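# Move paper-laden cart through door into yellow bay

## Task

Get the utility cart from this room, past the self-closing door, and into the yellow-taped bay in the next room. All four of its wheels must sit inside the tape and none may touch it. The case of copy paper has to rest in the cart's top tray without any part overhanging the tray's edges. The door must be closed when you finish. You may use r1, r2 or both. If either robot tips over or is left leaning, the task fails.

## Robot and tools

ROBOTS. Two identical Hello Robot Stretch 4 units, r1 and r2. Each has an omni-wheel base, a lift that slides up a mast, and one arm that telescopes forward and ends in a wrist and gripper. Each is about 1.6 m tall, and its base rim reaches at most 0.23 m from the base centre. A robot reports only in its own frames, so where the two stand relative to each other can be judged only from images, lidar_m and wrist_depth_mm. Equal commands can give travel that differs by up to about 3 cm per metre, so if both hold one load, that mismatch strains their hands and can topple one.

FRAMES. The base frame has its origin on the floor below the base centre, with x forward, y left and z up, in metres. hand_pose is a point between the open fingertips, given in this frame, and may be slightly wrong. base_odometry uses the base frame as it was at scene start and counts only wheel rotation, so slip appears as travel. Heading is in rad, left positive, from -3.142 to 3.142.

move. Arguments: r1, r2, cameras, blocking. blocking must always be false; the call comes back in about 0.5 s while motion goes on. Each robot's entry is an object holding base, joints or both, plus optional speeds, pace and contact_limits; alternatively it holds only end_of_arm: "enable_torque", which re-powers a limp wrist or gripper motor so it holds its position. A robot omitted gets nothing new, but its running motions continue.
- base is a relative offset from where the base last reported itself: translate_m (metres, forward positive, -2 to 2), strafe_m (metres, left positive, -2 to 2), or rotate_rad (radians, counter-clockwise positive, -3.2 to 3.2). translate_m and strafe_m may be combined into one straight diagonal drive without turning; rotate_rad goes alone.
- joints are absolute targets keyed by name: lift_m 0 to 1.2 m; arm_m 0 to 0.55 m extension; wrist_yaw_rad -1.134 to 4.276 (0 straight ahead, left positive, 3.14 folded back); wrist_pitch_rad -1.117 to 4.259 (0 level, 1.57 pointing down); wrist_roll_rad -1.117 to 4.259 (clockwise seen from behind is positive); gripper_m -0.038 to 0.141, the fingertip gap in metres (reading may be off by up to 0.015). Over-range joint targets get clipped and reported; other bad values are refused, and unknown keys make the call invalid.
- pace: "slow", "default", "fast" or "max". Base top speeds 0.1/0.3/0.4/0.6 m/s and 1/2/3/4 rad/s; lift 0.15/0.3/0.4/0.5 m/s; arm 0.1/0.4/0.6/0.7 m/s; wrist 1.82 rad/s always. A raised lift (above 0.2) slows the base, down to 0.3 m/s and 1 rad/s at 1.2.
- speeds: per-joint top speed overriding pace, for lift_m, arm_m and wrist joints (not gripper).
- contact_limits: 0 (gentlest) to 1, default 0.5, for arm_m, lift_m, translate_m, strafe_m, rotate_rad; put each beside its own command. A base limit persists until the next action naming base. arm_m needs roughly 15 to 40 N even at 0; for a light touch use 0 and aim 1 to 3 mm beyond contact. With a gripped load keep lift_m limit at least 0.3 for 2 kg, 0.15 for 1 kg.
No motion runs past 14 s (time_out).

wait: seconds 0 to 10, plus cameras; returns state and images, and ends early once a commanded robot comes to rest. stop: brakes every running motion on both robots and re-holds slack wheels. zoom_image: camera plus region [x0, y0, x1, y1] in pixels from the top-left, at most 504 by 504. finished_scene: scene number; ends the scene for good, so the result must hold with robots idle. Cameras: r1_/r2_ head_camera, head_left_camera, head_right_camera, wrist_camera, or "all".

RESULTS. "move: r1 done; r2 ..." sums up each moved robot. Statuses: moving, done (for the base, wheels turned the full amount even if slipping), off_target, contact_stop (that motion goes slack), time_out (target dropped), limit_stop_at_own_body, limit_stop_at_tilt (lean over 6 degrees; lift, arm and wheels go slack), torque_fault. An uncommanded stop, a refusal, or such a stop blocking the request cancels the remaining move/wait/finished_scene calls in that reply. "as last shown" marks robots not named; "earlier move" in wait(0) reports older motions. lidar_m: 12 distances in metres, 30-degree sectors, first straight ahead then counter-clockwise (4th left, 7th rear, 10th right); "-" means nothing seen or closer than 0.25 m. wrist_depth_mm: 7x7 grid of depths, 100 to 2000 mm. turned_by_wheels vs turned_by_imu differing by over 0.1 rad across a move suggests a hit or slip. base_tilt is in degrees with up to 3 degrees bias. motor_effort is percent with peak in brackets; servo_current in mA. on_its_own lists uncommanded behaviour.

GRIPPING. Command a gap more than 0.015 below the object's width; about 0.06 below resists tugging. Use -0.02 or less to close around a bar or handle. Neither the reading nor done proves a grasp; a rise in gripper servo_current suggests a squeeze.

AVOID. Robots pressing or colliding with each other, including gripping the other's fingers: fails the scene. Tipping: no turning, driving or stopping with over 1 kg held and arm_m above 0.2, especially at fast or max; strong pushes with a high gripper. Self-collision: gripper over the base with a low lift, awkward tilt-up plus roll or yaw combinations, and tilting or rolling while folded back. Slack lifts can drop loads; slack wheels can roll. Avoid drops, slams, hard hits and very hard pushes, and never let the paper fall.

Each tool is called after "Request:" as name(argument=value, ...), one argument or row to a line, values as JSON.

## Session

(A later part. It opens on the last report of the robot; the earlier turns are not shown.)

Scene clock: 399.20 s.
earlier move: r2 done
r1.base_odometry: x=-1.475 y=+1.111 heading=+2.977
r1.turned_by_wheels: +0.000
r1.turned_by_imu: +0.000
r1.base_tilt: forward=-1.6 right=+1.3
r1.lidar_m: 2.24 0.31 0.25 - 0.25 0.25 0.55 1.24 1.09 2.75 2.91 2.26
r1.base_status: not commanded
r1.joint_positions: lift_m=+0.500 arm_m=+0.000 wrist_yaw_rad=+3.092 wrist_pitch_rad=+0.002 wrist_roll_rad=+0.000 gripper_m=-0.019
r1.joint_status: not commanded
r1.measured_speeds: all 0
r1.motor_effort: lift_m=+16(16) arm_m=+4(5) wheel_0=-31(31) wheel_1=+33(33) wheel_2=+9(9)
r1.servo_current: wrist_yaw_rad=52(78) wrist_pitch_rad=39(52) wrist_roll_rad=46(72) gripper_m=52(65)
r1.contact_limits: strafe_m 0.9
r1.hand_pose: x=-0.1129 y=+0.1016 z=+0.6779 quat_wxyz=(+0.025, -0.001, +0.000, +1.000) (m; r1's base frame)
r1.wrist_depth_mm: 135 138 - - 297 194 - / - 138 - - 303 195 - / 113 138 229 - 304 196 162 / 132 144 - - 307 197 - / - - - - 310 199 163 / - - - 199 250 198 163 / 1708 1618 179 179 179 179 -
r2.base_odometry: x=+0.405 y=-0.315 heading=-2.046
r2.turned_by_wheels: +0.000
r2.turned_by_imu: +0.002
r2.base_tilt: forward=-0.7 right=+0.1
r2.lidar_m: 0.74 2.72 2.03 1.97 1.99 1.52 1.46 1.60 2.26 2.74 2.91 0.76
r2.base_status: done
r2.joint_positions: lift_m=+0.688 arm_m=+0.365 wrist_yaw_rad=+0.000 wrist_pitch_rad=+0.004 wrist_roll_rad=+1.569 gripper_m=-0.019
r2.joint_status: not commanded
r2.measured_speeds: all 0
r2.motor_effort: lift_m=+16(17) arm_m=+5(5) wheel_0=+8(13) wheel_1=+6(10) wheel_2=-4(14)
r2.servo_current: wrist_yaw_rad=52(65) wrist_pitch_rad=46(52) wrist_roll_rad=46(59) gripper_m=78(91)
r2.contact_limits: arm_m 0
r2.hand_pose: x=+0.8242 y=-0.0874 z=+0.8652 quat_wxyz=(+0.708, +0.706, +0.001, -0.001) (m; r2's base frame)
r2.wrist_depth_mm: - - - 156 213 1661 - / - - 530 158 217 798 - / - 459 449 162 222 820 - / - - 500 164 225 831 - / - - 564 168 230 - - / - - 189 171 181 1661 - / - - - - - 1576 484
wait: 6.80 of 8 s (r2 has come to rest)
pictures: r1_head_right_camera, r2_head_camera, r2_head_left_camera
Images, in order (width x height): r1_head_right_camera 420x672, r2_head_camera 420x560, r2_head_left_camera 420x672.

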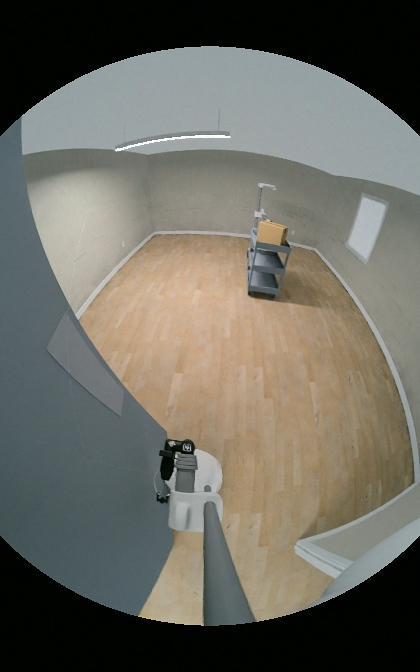

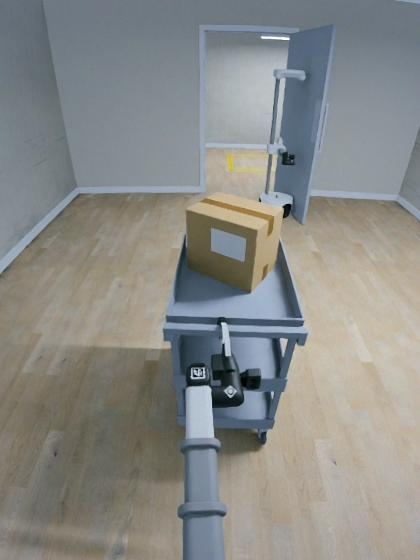

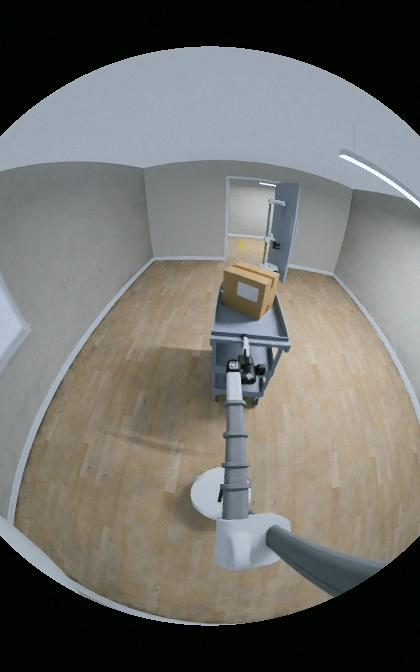

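Request:
move(
  r2={"joints":{"gripper_m":0.1}},
  blocking=false,
  cameras=[],
)

Request:
wait(
  seconds=1.5,
  cameras=[],
)

Request:
move(
  r2={"base":{"strafe_m":-0.075},"pace":"slow"},
  blocking=false,
  cameras=[],
)

Request:
wait(
  seconds=3,
  cameras=[],
)

Request:
move(
  r2={"joints":{"gripper_m":-0.03}},
  blocking=false,
  cameras=[],
)

Request:
wait(
  seconds=2,
  cameras=["r2_head_camera","r2_wrist_camera"],
)

Scene clock: 413.20 s.
move: r2 moving
r1: as last shown
r1.lidar_m: 2.23 0.31 0.25 - 0.25 0.25 0.55 1.22 1.10 2.74 2.90 2.24
r1.motor_effort: lift_m=+16(16) arm_m=+4(4) wheel_0=-31(31) wheel_1=+33(33) wheel_2=+9(9)
r1.servo_current: wrist_yaw_rad=46(59) wrist_pitch_rad=39(46) wrist_roll_rad=72(72) gripper_m=52(52)
r1.contact_limits: strafe_m 0.9
r1.wrist_depth_mm: 136 137 - - 298 193 - / - 138 - - 301 195 - / 113 138 229 - 304 196 161 / 132 144 - - 307 197 - / - - - - 310 197 163 / - - - 198 250 198 163 / 1708 1661 179 179 179 179 -
r2.base_odometry: x=+0.405 y=-0.315 heading=-2.046
r2.turned_by_wheels: +0.000
r2.turned_by_imu: +0.000
r2.base_tilt: forward=-0.6 right=+0.1
r2.lidar_m: 0.77 2.67 2.04 2.00 1.99 1.52 1.47 1.58 2.28 2.74 2.91 0.77
r2.base_status: not commanded
r2.joint_positions: lift_m=+0.688 arm_m=+0.365 wrist_yaw_rad=+0.000 wrist_pitch_rad=+0.004 wrist_roll_rad=+1.569 gripper_m=+0.005
r2.joint_status: gripper_m moving
r2.measured_speeds: all 0
r2.motor_effort: lift_m=+16(17) arm_m=+4(5) wheel_0=+7(8) wheel_1=+5(6) wheel_2=-4(4)
r2.servo_current: wrist_yaw_rad=59(59) wrist_pitch_rad=39(46) wrist_roll_rad=52(52) gripper_m=91(91)
r2.contact_limits: arm_m 0
r2.hand_pose: x=+0.8242 y=-0.0874 z=+0.8652 quat_wxyz=(+0.708, +0.706, +0.001, -0.001) (m; r2's base frame)
r2.wrist_depth_mm: - - - 160 217 1618 - / - - 535 162 221 809 - / - 466 455 166 226 809 - / - - 504 170 229 842 - / - - 569 173 235 - - / - - 188 175 183 1708 - / - - - - 241 1576 488
pictures: none
No camera images: "cameras" was empty.

Scene clock: 414.63 s.
earlier move: r2 done
r1.base_odometry: x=-1.475 y=+1.111 heading=+2.977
r1.turned_by_wheels: +0.000
r1.turned_by_imu: +0.000
r1.base_tilt: forward=-1.6 right=+1.3
r1.lidar_m: 2.24 0.32 0.25 - 0.25 0.26 0.53 1.21 1.13 2.76 2.88 2.23
r1.base_status: not commanded
r1.joint_positions: lift_m=+0.500 arm_m=+0.000 wrist_yaw_rad=+3.092 wrist_pitch_rad=+0.002 wrist_roll_rad=+0.000 gripper_m=-0.019
r1.joint_status: not commanded
r1.measured_speeds: all 0
r1.motor_effort: lift_m=+16(16) arm_m=+4(5) wheel_0=-30(31) wheel_1=+33(33) wheel_2=+9(9)
r1.servo_current: wrist_yaw_rad=39(72) wrist_pitch_rad=46(52) wrist_roll_rad=39(72) gripper_m=52(59)
r1.contact_limits: strafe_m 0.9
r1.hand_pose: x=-0.1129 y=+0.1016 z=+0.6779 quat_wxyz=(+0.025, -0.001, +0.000, +1.000) (m; r1's base frame)
r1.wrist_depth_mm: 136 137 - - 298 193 - / - 138 - - 303 195 - / 113 138 230 - 304 196 162 / 132 144 - - 307 197 - / - - - - 309 198 163 / - - - 198 251 198 163 / 1708 1618 179 179 179 179 -
r2.base_odometry: x=+0.405 y=-0.315 heading=-2.046
r2.turned_by_wheels: +0.000
r2.turned_by_imu: +0.000
r2.base_tilt: forward=-0.7 right=+0.1
r2.lidar_m: 0.78 2.68 2.04 1.97 2.00 1.51 1.47 1.58 2.27 2.70 2.90 0.79
r2.base_status: not commanded
r2.joint_positions: lift_m=+0.688 arm_m=+0.365 wrist_yaw_rad=+0.000 wrist_pitch_rad=+0.003 wrist_roll_rad=+1.569 gripper_m=+0.100
r2.joint_status: all done
r2.measured_speeds: all 0
r2.motor_effort: lift_m=+16(17) arm_m=+5(5) wheel_0=+3(8) wheel_1=+2(6) wheel_2=-2(4)
r2.servo_current: wrist_yaw_rad=52(59) wrist_pitch_rad=46(52) wrist_roll_rad=52(59) gripper_m=39(111)
r2.contact_limits: arm_m 0
r2.hand_pose: x=+0.8242 y=-0.0874 z=+0.8653 quat_wxyz=(+0.708, +0.706, +0.001, -0.001) (m; r2's base frame)
r2.wrist_depth_mm: - - - 172 229 1618 - / - - 580 175 233 - - / - - 466 178 237 - - / - - 508 181 241 842 - / - - 559 184 243 - - / - - 195 186 194 - - / - - - - - 1756 504
wait: 1.43 of 1.5 s (r2 has come to rest)
pictures: none
No camera images: "cameras" was empty.

Scene clock: 415.13 s.
move: r2 moving
r1: as last shown
r1.lidar_m: 2.24 0.32 0.25 - 0.25 0.25 0.54 1.21 1.10 2.76 2.89 2.25
r1.servo_current: wrist_yaw_rad=52(59) wrist_pitch_rad=46(46) wrist_roll_rad=46(65) gripper_m=52(59)
r1.contact_limits: strafe_m 0.9
r1.wrist_depth_mm: 136 138 - - 298 194 - / - 138 - - 303 195 - / 113 138 229 - 304 196 161 / 132 144 - - 306 197 - / - - - - 310 198 163 / - - - 198 250 198 163 / 1661 1618 179 179 179 179 -
r2.base_odometry: x=+0.392 y=-0.309 heading=-2.047
r2.turned_by_wheels: +0.000
r2.turned_by_imu: +0.000
r2.base_tilt: forward=-0.7 right=+0.0
r2.lidar_m: 0.77 2.71 2.04 1.98 2.01 1.53 1.48 1.59 2.27 2.71 2.91 0.79
r2.base_status: strafe_m moving
r2.joint_positions: lift_m=+0.688 arm_m=+0.365 wrist_yaw_rad=+0.000 wrist_pitch_rad=+0.003 wrist_roll_rad=+1.569 gripper_m=+0.100
r2.joint_status: not commanded
r2.measured_speeds: translate_m=+0.000 strafe_m=-0.055 rotate_rad=-0.001 lift_m=+0.000 arm_m=+0.000 wrist_yaw_rad=+0.000 wrist_pitch_rad=+0.000 wrist_roll_rad=+0.000
r2.motor_effort: lift_m=+16(17) arm_m=+4(5) wheel_0=+11(12) wheel_1=-8(8) wheel_2=-1(2)
r2.servo_current: wrist_yaw_rad=52(52) wrist_pitch_rad=46(46) wrist_roll_rad=59(59) gripper_m=52(52)
r2.contact_limits: arm_m 0
r2.hand_pose: x=+0.8242 y=-0.0874 z=+0.8653 quat_wxyz=(+0.708, +0.706, +0.001, -0.001) (m; r2's base frame)
r2.wrist_depth_mm: - - - 171 228 1661 - / - - 609 174 231 759 - / - - 466 177 236 - - / - - 504 179 240 831 - / - - 549 183 242 - - / - - 195 185 193 - - / - - - - - 1756 496
pictures: none
No camera images: "cameras" was empty.

Scene clock: 416.53 s.
earlier move: r2 done
r1.base_odometry: x=-1.475 y=+1.111 heading=+2.977
r1.turned_by_wheels: +0.000
r1.turned_by_imu: +0.000
r1.base_tilt: forward=-1.6 right=+1.3
r1.lidar_m: 2.25 0.34 0.25 - 0.25 0.25 0.53 1.22 1.11 2.76 2.91 2.25
r1.base_status: not commanded
r1.joint_positions: lift_m=+0.500 arm_m=+0.000 wrist_yaw_rad=+3.092 wrist_pitch_rad=+0.002 wrist_roll_rad=+0.000 gripper_m=-0.019
r1.joint_status: not commanded
r1.measured_speeds: all 0
r1.motor_effort: lift_m=+16(16) arm_m=+4(5) wheel_0=-31(31) wheel_1=+33(34) wheel_2=+9(9)
r1.servo_current: wrist_yaw_rad=52(59) wrist_pitch_rad=33(46) wrist_roll_rad=52(72) gripper_m=52(59)
r1.contact_limits: strafe_m 0.9
r1.hand_pose: x=-0.1129 y=+0.1016 z=+0.6779 quat_wxyz=(+0.025, -0.001, +0.000, +1.000) (m; r1's base frame)
r1.wrist_depth_mm: 135 138 - - 298 193 - / - 138 - - 304 195 - / 113 138 230 - 303 196 162 / 131 144 - - 307 196 - / - - - - 310 199 163 / - - - 199 250 199 163 / 1756 1661 179 180 179 179 -
r2.base_odometry: x=+0.338 y=-0.281 heading=-2.046
r2.turned_by_wheels: +0.000
r2.turned_by_imu: +0.000
r2.base_tilt: forward=-0.7 right=+0.1
r2.lidar_m: 0.77 2.80 2.11 2.05 2.00 1.52 1.47 1.58 2.30 2.64 2.83 0.79
r2.base_status: done
r2.joint_positions: lift_m=+0.688 arm_m=+0.365 wrist_yaw_rad=+0.000 wrist_pitch_rad=+0.003 wrist_roll_rad=+1.569 gripper_m=+0.100
r2.joint_status: not commanded
r2.measured_speeds: all 0
r2.motor_effort: lift_m=+16(17) arm_m=+5(5) wheel_0=+6(14) wheel_1=-5(9) wheel_2=+0(2)
r2.servo_current: wrist_yaw_rad=39(59) wrist_pitch_rad=39(52) wrist_roll_rad=46(59) gripper_m=46(59)
r2.contact_limits: arm_m 0
r2.hand_pose: x=+0.8242 y=-0.0874 z=+0.8653 quat_wxyz=(+0.708, +0.706, +0.001, -0.001) (m; r2's base frame)
r2.wrist_depth_mm: - - - 169 226 237 1098 / - - - 172 230 1576 - / - - 559 176 234 - - / - - 469 179 237 842 - / - - 508 182 241 854 - / - - 195 185 191 - - / - - - - - 1863 -
wait: 1.40 of 3 s (r2 has come to rest)
pictures: none
No camera images: "cameras" was empty.

Scene clock: 417.03 s.
move: r2 moving
r1: as last shown
r1.base_tilt: forward=-1.5 right=+1.3
r1.lidar_m: 2.24 0.34 0.25 - 0.25 0.25 0.53 1.22 1.12 2.76 2.90 2.24
r1.motor_effort: lift_m=+16(16) arm_m=+4(5) wheel_0=-31(31) wheel_1=+33(33) wheel_2=+9(9)
r1.servo_current: wrist_yaw_rad=52(65) wrist_pitch_rad=33(52) wrist_roll_rad=59(59) gripper_m=52(59)
r1.contact_limits: strafe_m 0.9
r1.wrist_depth_mm: 136 137 - - 298 194 - / - 138 - - 304 195 - / 113 138 230 - 303 196 161 / 132 145 - - 306 198 - / - - - - 307 198 163 / - - - 198 250 198 163 / 1708 1618 179 180 179 180 -
r2.base_odometry: x=+0.338 y=-0.281 heading=-2.046
r2.turned_by_wheels: +0.000
r2.turned_by_imu: +0.000
r2.base_tilt: forward=-0.6 right=+0.1
r2.lidar_m: 0.77 2.80 2.13 2.06 1.99 1.51 1.46 1.58 2.27 2.67 2.83 0.78
r2.base_status: not commanded
r2.joint_positions: lift_m=+0.688 arm_m=+0.365 wrist_yaw_rad=+0.000 wrist_pitch_rad=+0.003 wrist_roll_rad=+1.569 gripper_m=+0.083
r2.joint_status: gripper_m moving
r2.measured_speeds: all 0
r2.motor_effort: lift_m=+16(17) arm_m=+4(5) wheel_0=+5(6) wheel_1=-5(5) wheel_2=+0(0)
r2.servo_current: wrist_yaw_rad=39(52) wrist_pitch_rad=46(46) wrist_roll_rad=52(52) gripper_m=130(130)
r2.contact_limits: arm_m 0
r2.hand_pose: x=+0.8242 y=-0.0874 z=+0.8653 quat_wxyz=(+0.708, +0.706, +0.001, -0.001) (m; r2's base frame)
r2.wrist_depth_mm: - - - 171 229 248 247 / - - - 174 231 1576 - / - - 569 178 236 831 - / - - 473 179 239 831 - / - - 504 183 243 854 - / - - 194 186 191 - - / - - - - - 1808 -
pictures: none
No camera images: "cameras" was empty.

Scene clock: 418.53 s.
earlier move: r2 done
r1.base_odometry: x=-1.475 y=+1.111 heading=+2.977
r1.turned_by_wheels: +0.000
r1.turned_by_imu: +0.000
r1.base_tilt: forward=-1.6 right=+1.3
r1.lidar_m: 2.25 0.34 0.25 - 0.25 0.26 0.55 1.20 1.10 2.77 2.92 2.25
r1.base_status: not commanded
r1.joint_positions: lift_m=+0.500 arm_m=+0.000 wrist_yaw_rad=+3.092 wrist_pitch_rad=+0.002 wrist_roll_rad=+0.000 gripper_m=-0.019
r1.joint_status: not commanded
r1.measured_speeds: all 0
r1.motor_effort: lift_m=+16(16) arm_m=+4(5) wheel_0=-31(31) wheel_1=+33(33) wheel_2=+9(9)
r1.servo_current: wrist_yaw_rad=46(65) wrist_pitch_rad=33(52) wrist_roll_rad=52(65) gripper_m=52(59)
r1.contact_limits: strafe_m 0.9
r1.hand_pose: x=-0.1129 y=+0.1016 z=+0.6779 quat_wxyz=(+0.025, -0.001, +0.000, +1.000) (m; r1's base frame)
r1.wrist_depth_mm: 135 137 - - 300 193 - / - 138 - - 303 196 - / 113 138 230 - 304 197 161 / 131 144 - - 306 197 - / - - - - 309 197 163 / - - - 198 251 198 164 / 1661 1618 179 179 179 179 -
r2.base_odometry: x=+0.338 y=-0.281 heading=-2.047
r2.turned_by_wheels: +0.000
r2.turned_by_imu: +0.000
r2.base_tilt: forward=-0.7 right=+0.1
r2.lidar_m: 0.77 2.79 2.13 2.04 2.00 1.52 1.46 1.56 2.30 2.65 2.81 0.77
r2.base_status: not commanded
r2.joint_positions: lift_m=+0.688 arm_m=+0.365 wrist_yaw_rad=+0.000 wrist_pitch_rad=+0.003 wrist_roll_rad=+1.569 gripper_m=-0.029
r2.joint_status: all done
r2.measured_speeds: all 0
r2.motor_effort: lift_m=+16(17) arm_m=+4(5) wheel_0=+3(6) wheel_1=-4(5) wheel_2=+0(0)
r2.servo_current: wrist_yaw_rad=59(59) wrist_pitch_rad=39(46) wrist_roll_rad=52(65) gripper_m=111(260)
r2.contact_limits: arm_m 0
r2.hand_pose: x=+0.8242 y=-0.0874 z=+0.8653 quat_wxyz=(+0.708, +0.706, +0.001, -0.001) (m; r2's base frame)
r2.wrist_depth_mm: - - - 156 213 233 1098 / - - - 159 216 1464 - / - - 544 162 220 - - / - 480 455 165 226 - - / - - 504 168 229 831 - / - - 187 170 179 - - / - - - - 236 1756 -
wait: 1.50 of 2 s (r2 has come to rest)
pictures: r2_head_camera, r2_wrist_camera
Images, in order (width x height): r2_head_camera 420x560, r2_wrist_camera 616x392.

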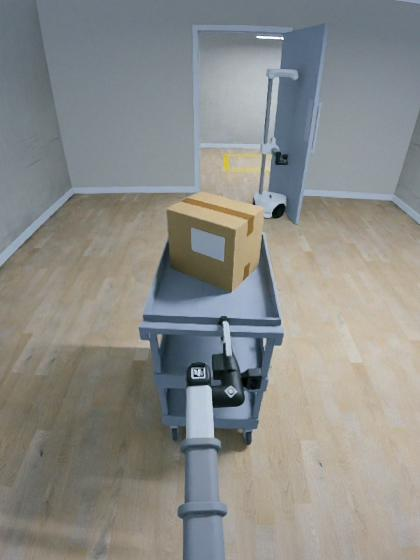

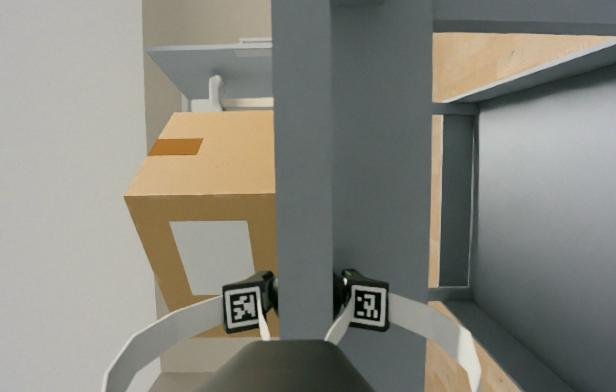

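Request:
move(
  blocking=false,
  r2={"base":{"translate_m":0.6,"strafe_m":0.03},"pace":"slow"},
  cameras=["r2_head_camera"],
)

Request:
wait(
  seconds=8,
  cameras=["r2_head_camera","r1_head_camera"],
)

Scene clock: 441.73 s.
move: r2 moving
r1: as last shown
r1.lidar_m: 2.22 0.30 0.25 - 0.25 0.25 0.53 1.24 1.10 2.76 2.90 2.25
r1.servo_current: wrist_yaw_rad=52(72) wrist_pitch_rad=39(46) wrist_roll_rad=59(59) gripper_m=46(59)
r1.contact_limits: strafe_m 0.9
r1.wrist_depth_mm: 136 137 - - 298 193 - / - 138 - - 301 195 - / 113 138 229 - 304 196 161 / 132 145 - - 307 198 - / - - - - 310 198 163 / - - - 198 250 198 163 / 1708 1618 179 180 178 179 -
r2.base_odometry: x=+0.333 y=-0.292 heading=-2.046
r2.turned_by_wheels: +0.000
r2.turned_by_imu: +0.001
r2.base_tilt: forward=-0.7 right=+0.0
r2.lidar_m: 0.76 2.80 2.10 2.05 2.03 1.54 1.47 1.62 2.29 2.67 2.83 0.77
r2.base_status: translate_m moving; strafe_m moving
r2.joint_positions: lift_m=+0.688 arm_m=+0.365 wrist_yaw_rad=+0.000 wrist_pitch_rad=+0.004 wrist_roll_rad=+1.569 gripper_m=-0.029
r2.joint_status: not commanded
r2.measured_speeds: translate_m=+0.049 strafe_m=+0.002 rotate_rad=+0.003 lift_m=+0.000 arm_m=+0.000 wrist_yaw_rad=+0.000 wrist_pitch_rad=+0.002 wrist_roll_rad=+0.000
r2.motor_effort: lift_m=+17(17) arm_m=+5(5) wheel_0=+6(8) wheel_1=+8(8) wheel_2=-10(12)
r2.servo_current: wrist_yaw_rad=52(59) wrist_pitch_rad=39(52) wrist_roll_rad=46(52) gripper_m=98(104)
r2.contact_limits: arm_m 0
r2.hand_pose: x=+0.8242 y=-0.0874 z=+0.8653 quat_wxyz=(+0.708, +0.706, +0.001, -0.001) (m; r2's base frame)
r2.wrist_depth_mm: - - - 155 213 234 1098 / - - - 158 216 1576 - / - - 544 160 220 809 - / - 477 455 163 224 831 - / - - 500 166 228 842 - / - - 185 169 179 - - / - - - - 236 1576 -
pictures: r2_head_camera
Images, in order (width x height): r2_head_camera 420x560.

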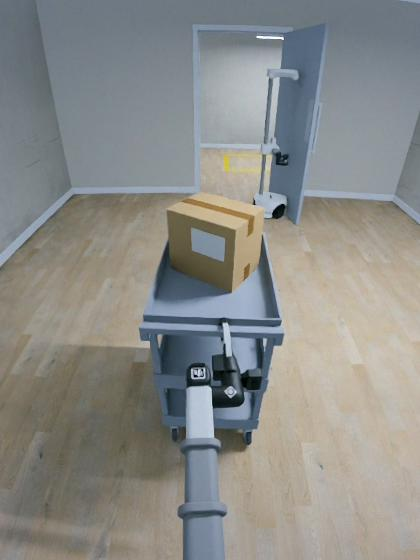

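Scene clock: 448.53 s.
earlier move: r2 done
r1.base_odometry: x=-1.475 y=+1.111 heading=+2.977
r1.turned_by_wheels: +0.000
r1.turned_by_imu: +0.000
r1.base_tilt: forward=-1.6 right=+1.3
r1.lidar_m: 2.98 0.31 0.25 - 0.25 0.26 0.53 1.24 1.11 2.77 2.91 1.70
r1.base_status: not commanded
r1.joint_positions: lift_m=+0.500 arm_m=+0.000 wrist_yaw_rad=+3.092 wrist_pitch_rad=+0.002 wrist_roll_rad=+0.000 gripper_m=-0.019
r1.joint_status: not commanded
r1.measured_speeds: all 0
r1.motor_effort: lift_m=+16(16) arm_m=+4(5) wheel_0=-31(31) wheel_1=+33(33) wheel_2=+9(9)
r1.servo_current: wrist_yaw_rad=59(72) wrist_pitch_rad=46(52) wrist_roll_rad=39(72) gripper_m=52(59)
r1.contact_limits: strafe_m 0.9
r1.hand_pose: x=-0.1129 y=+0.1016 z=+0.6779 quat_wxyz=(+0.025, -0.001, +0.000, +1.000) (m; r1's base frame)
r1.wrist_depth_mm: 136 137 - - 298 194 - / - 138 - - 303 195 - / 113 138 229 - 306 196 161 / 132 145 - - 307 198 - / - - - - 309 198 163 / - - - 198 251 198 163 / 1808 1661 179 180 179 179 -
r2.base_odometry: x=+0.090 y=-0.828 heading=-2.046
r2.turned_by_wheels: +0.000
r2.turned_by_imu: +0.002
r2.base_tilt: forward=-0.7 right=+0.1
r2.lidar_m: 0.78 2.70 2.07 1.98 2.15 2.13 2.09 2.20 2.80 2.72 2.90 0.79
r2.base_status: done
r2.joint_positions: lift_m=+0.688 arm_m=+0.365 wrist_yaw_rad=+0.000 wrist_pitch_rad=+0.004 wrist_roll_rad=+1.569 gripper_m=-0.029
r2.joint_status: not commanded
r2.measured_speeds: all 0
r2.motor_effort: lift_m=+17(17) arm_m=+5(5) wheel_0=+6(11) wheel_1=+4(9) wheel_2=-5(12)
r2.servo_current: wrist_yaw_rad=59(65) wrist_pitch_rad=39(52) wrist_roll_rad=59(65) gripper_m=98(104)
r2.contact_limits: arm_m 0
r2.hand_pose: x=+0.8242 y=-0.0874 z=+0.8652 quat_wxyz=(+0.708, +0.706, +0.001, -0.001) (m; r2's base frame)
r2.wrist_depth_mm: - - - 153 210 236 1060 / - - - 156 213 1499 - / - - 530 158 218 798 - / - 469 459 162 222 831 - / - - 512 166 228 854 - / - - 186 169 178 - - / - - - - 236 1708 -
wait: 6.80 of 8 s (r2 has come to rest)
pictures: r1_head_camera, r2_head_camera
Images, in order (width x height): r1_head_camera 420x560, r2_head_camera 420x560.

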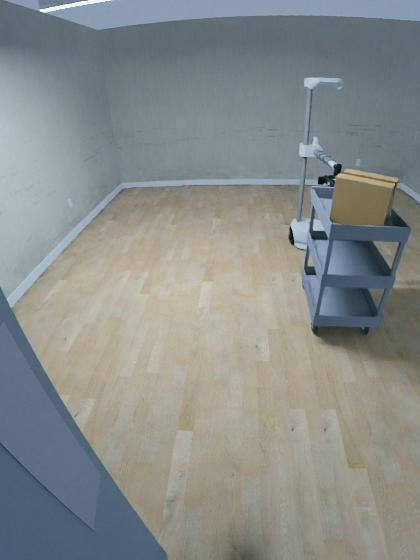

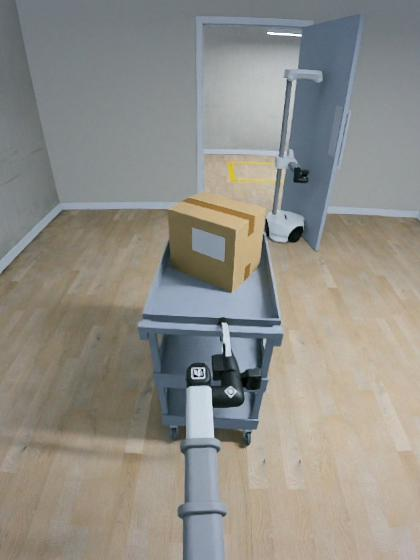

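Request:
move(
  blocking=false,
  r2={"base":{"translate_m":0.7,"strafe_m":-0.04},"pace":"slow"},
  cameras=[],
)

Request:
wait(
  seconds=9,
  cameras=["r2_head_camera","r1_head_camera"],
)

Scene clock: 458.30 s.
move: r2 moving
r1: as last shown
r1.lidar_m: 2.96 0.31 0.25 - 0.25 0.25 0.53 1.22 1.12 2.75 2.91 1.67
r1.motor_effort: lift_m=+16(16) arm_m=+4(4) wheel_0=-31(31) wheel_1=+33(33) wheel_2=+9(9)
r1.servo_current: wrist_yaw_rad=52(72) wrist_pitch_rad=52(52) wrist_roll_rad=46(59) gripper_m=52(59)
r1.contact_limits: strafe_m 0.9
r1.wrist_depth_mm: 136 137 - - 298 194 - / - 138 - - 303 195 - / 113 138 230 - 306 196 161 / 131 144 - - 307 198 - / - - - - 309 198 163 / - - - 198 250 198 163 / 1708 1661 179 180 179 180 -
r2.base_odometry: x=+0.084 y=-0.839 heading=-2.046
r2.turned_by_wheels: +0.000
r2.turned_by_imu: +0.001
r2.base_tilt: forward=-0.6 right=+0.1
r2.lidar_m: 0.78 2.67 2.06 1.99 2.16 2.14 2.07 2.21 2.80 2.72 2.92 0.77
r2.base_status: translate_m moving; strafe_m moving
r2.joint_positions: lift_m=+0.688 arm_m=+0.365 wrist_yaw_rad=+0.000 wrist_pitch_rad=+0.004 wrist_roll_rad=+1.569 gripper_m=-0.029
r2.joint_status: not commanded
r2.measured_speeds: translate_m=+0.049 strafe_m=-0.003 rotate_rad=+0.003 lift_m=+0.000 arm_m=+0.000 wrist_yaw_rad=+0.000 wrist_pitch_rad=+0.000 wrist_roll_rad=+0.000
r2.motor_effort: lift_m=+17(17) arm_m=+5(5) wheel_0=+7(11) wheel_1=+6(7) wheel_2=-11(11)
r2.servo_current: wrist_yaw_rad=46(59) wrist_pitch_rad=46(46) wrist_roll_rad=39(59) gripper_m=98(104)
r2.contact_limits: arm_m 0
r2.hand_pose: x=+0.8242 y=-0.0874 z=+0.8652 quat_wxyz=(+0.708, +0.706, +0.001, -0.001) (m; r2's base frame)
r2.wrist_depth_mm: - - - 153 210 235 1042 / - - - 156 214 1576 - / - - 530 158 219 798 - / - 469 455 162 224 820 - / - - 504 166 227 842 - / - - 186 169 178 - - / - - - - 237 1618 -
pictures: none
No camera images: "cameras" was empty.

Scene clock: 466.10 s.
earlier move: r2 done
r1.base_odometry: x=-1.475 y=+1.111 heading=+2.977
r1.turned_by_wheels: +0.000
r1.turned_by_imu: +0.000
r1.base_tilt: forward=-1.6 right=+1.3
r1.lidar_m: 5.11 0.34 0.25 - 0.25 0.25 0.58 1.21 1.11 2.75 1.25 1.04
r1.base_status: not commanded
r1.joint_positions: lift_m=+0.500 arm_m=+0.000 wrist_yaw_rad=+3.092 wrist_pitch_rad=+0.002 wrist_roll_rad=+0.000 gripper_m=-0.019
r1.joint_status: not commanded
r1.measured_speeds: all 0
r1.motor_effort: lift_m=+16(16) arm_m=+5(5) wheel_0=-30(31) wheel_1=+33(33) wheel_2=+9(9)
r1.servo_current: wrist_yaw_rad=59(78) wrist_pitch_rad=46(52) wrist_roll_rad=59(65) gripper_m=52(65)
r1.contact_limits: strafe_m 0.9
r1.hand_pose: x=-0.1129 y=+0.1016 z=+0.6779 quat_wxyz=(+0.025, -0.001, +0.000, +1.000) (m; r1's base frame)
r1.wrist_depth_mm: 135 137 - - 300 194 - / - 138 - - 304 195 - / 113 138 229 - 304 196 161 / 132 145 - - 307 197 - / - - - - 309 198 163 / - - - 198 250 198 163 / 1756 1661 179 179 179 179 -
r2.base_odometry: x=-0.265 y=-1.432 heading=-2.046
r2.turned_by_wheels: +0.000
r2.turned_by_imu: +0.004
r2.base_tilt: forward=-0.6 right=+0.0
r2.lidar_m: 0.75 2.66 2.06 1.99 2.11 2.86 2.78 2.96 2.79 2.73 2.91 0.80
r2.base_status: done
r2.joint_positions: lift_m=+0.688 arm_m=+0.365 wrist_yaw_rad=+0.000 wrist_pitch_rad=+0.004 wrist_roll_rad=+1.569 gripper_m=-0.029
r2.joint_status: not commanded
r2.measured_speeds: all 0
r2.motor_effort: lift_m=+17(17) arm_m=+5(5) wheel_0=+5(15) wheel_1=+5(9) wheel_2=-5(11)
r2.servo_current: wrist_yaw_rad=52(65) wrist_pitch_rad=39(52) wrist_roll_rad=39(65) gripper_m=98(111)
r2.contact_limits: arm_m 0
r2.hand_pose: x=+0.8242 y=-0.0874 z=+0.8652 quat_wxyz=(+0.708, +0.706, +0.001, -0.001) (m; r2's base frame)
r2.wrist_depth_mm: - - - 167 228 234 237 / - - - 167 229 1618 1160 / - - 634 167 229 809 - / - - 480 168 229 831 - / - - 477 169 230 831 - / - - 186 170 178 809 - / - - 591 - 231 - -
wait: 7.80 of 9 s (r2 has come to rest)
pictures: r1_head_camera, r2_head_camera
Images, in order (width x height): r1_head_camera 420x560, r2_head_camera 420x560.

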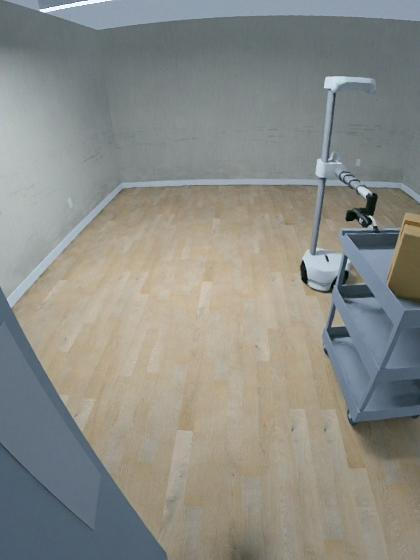

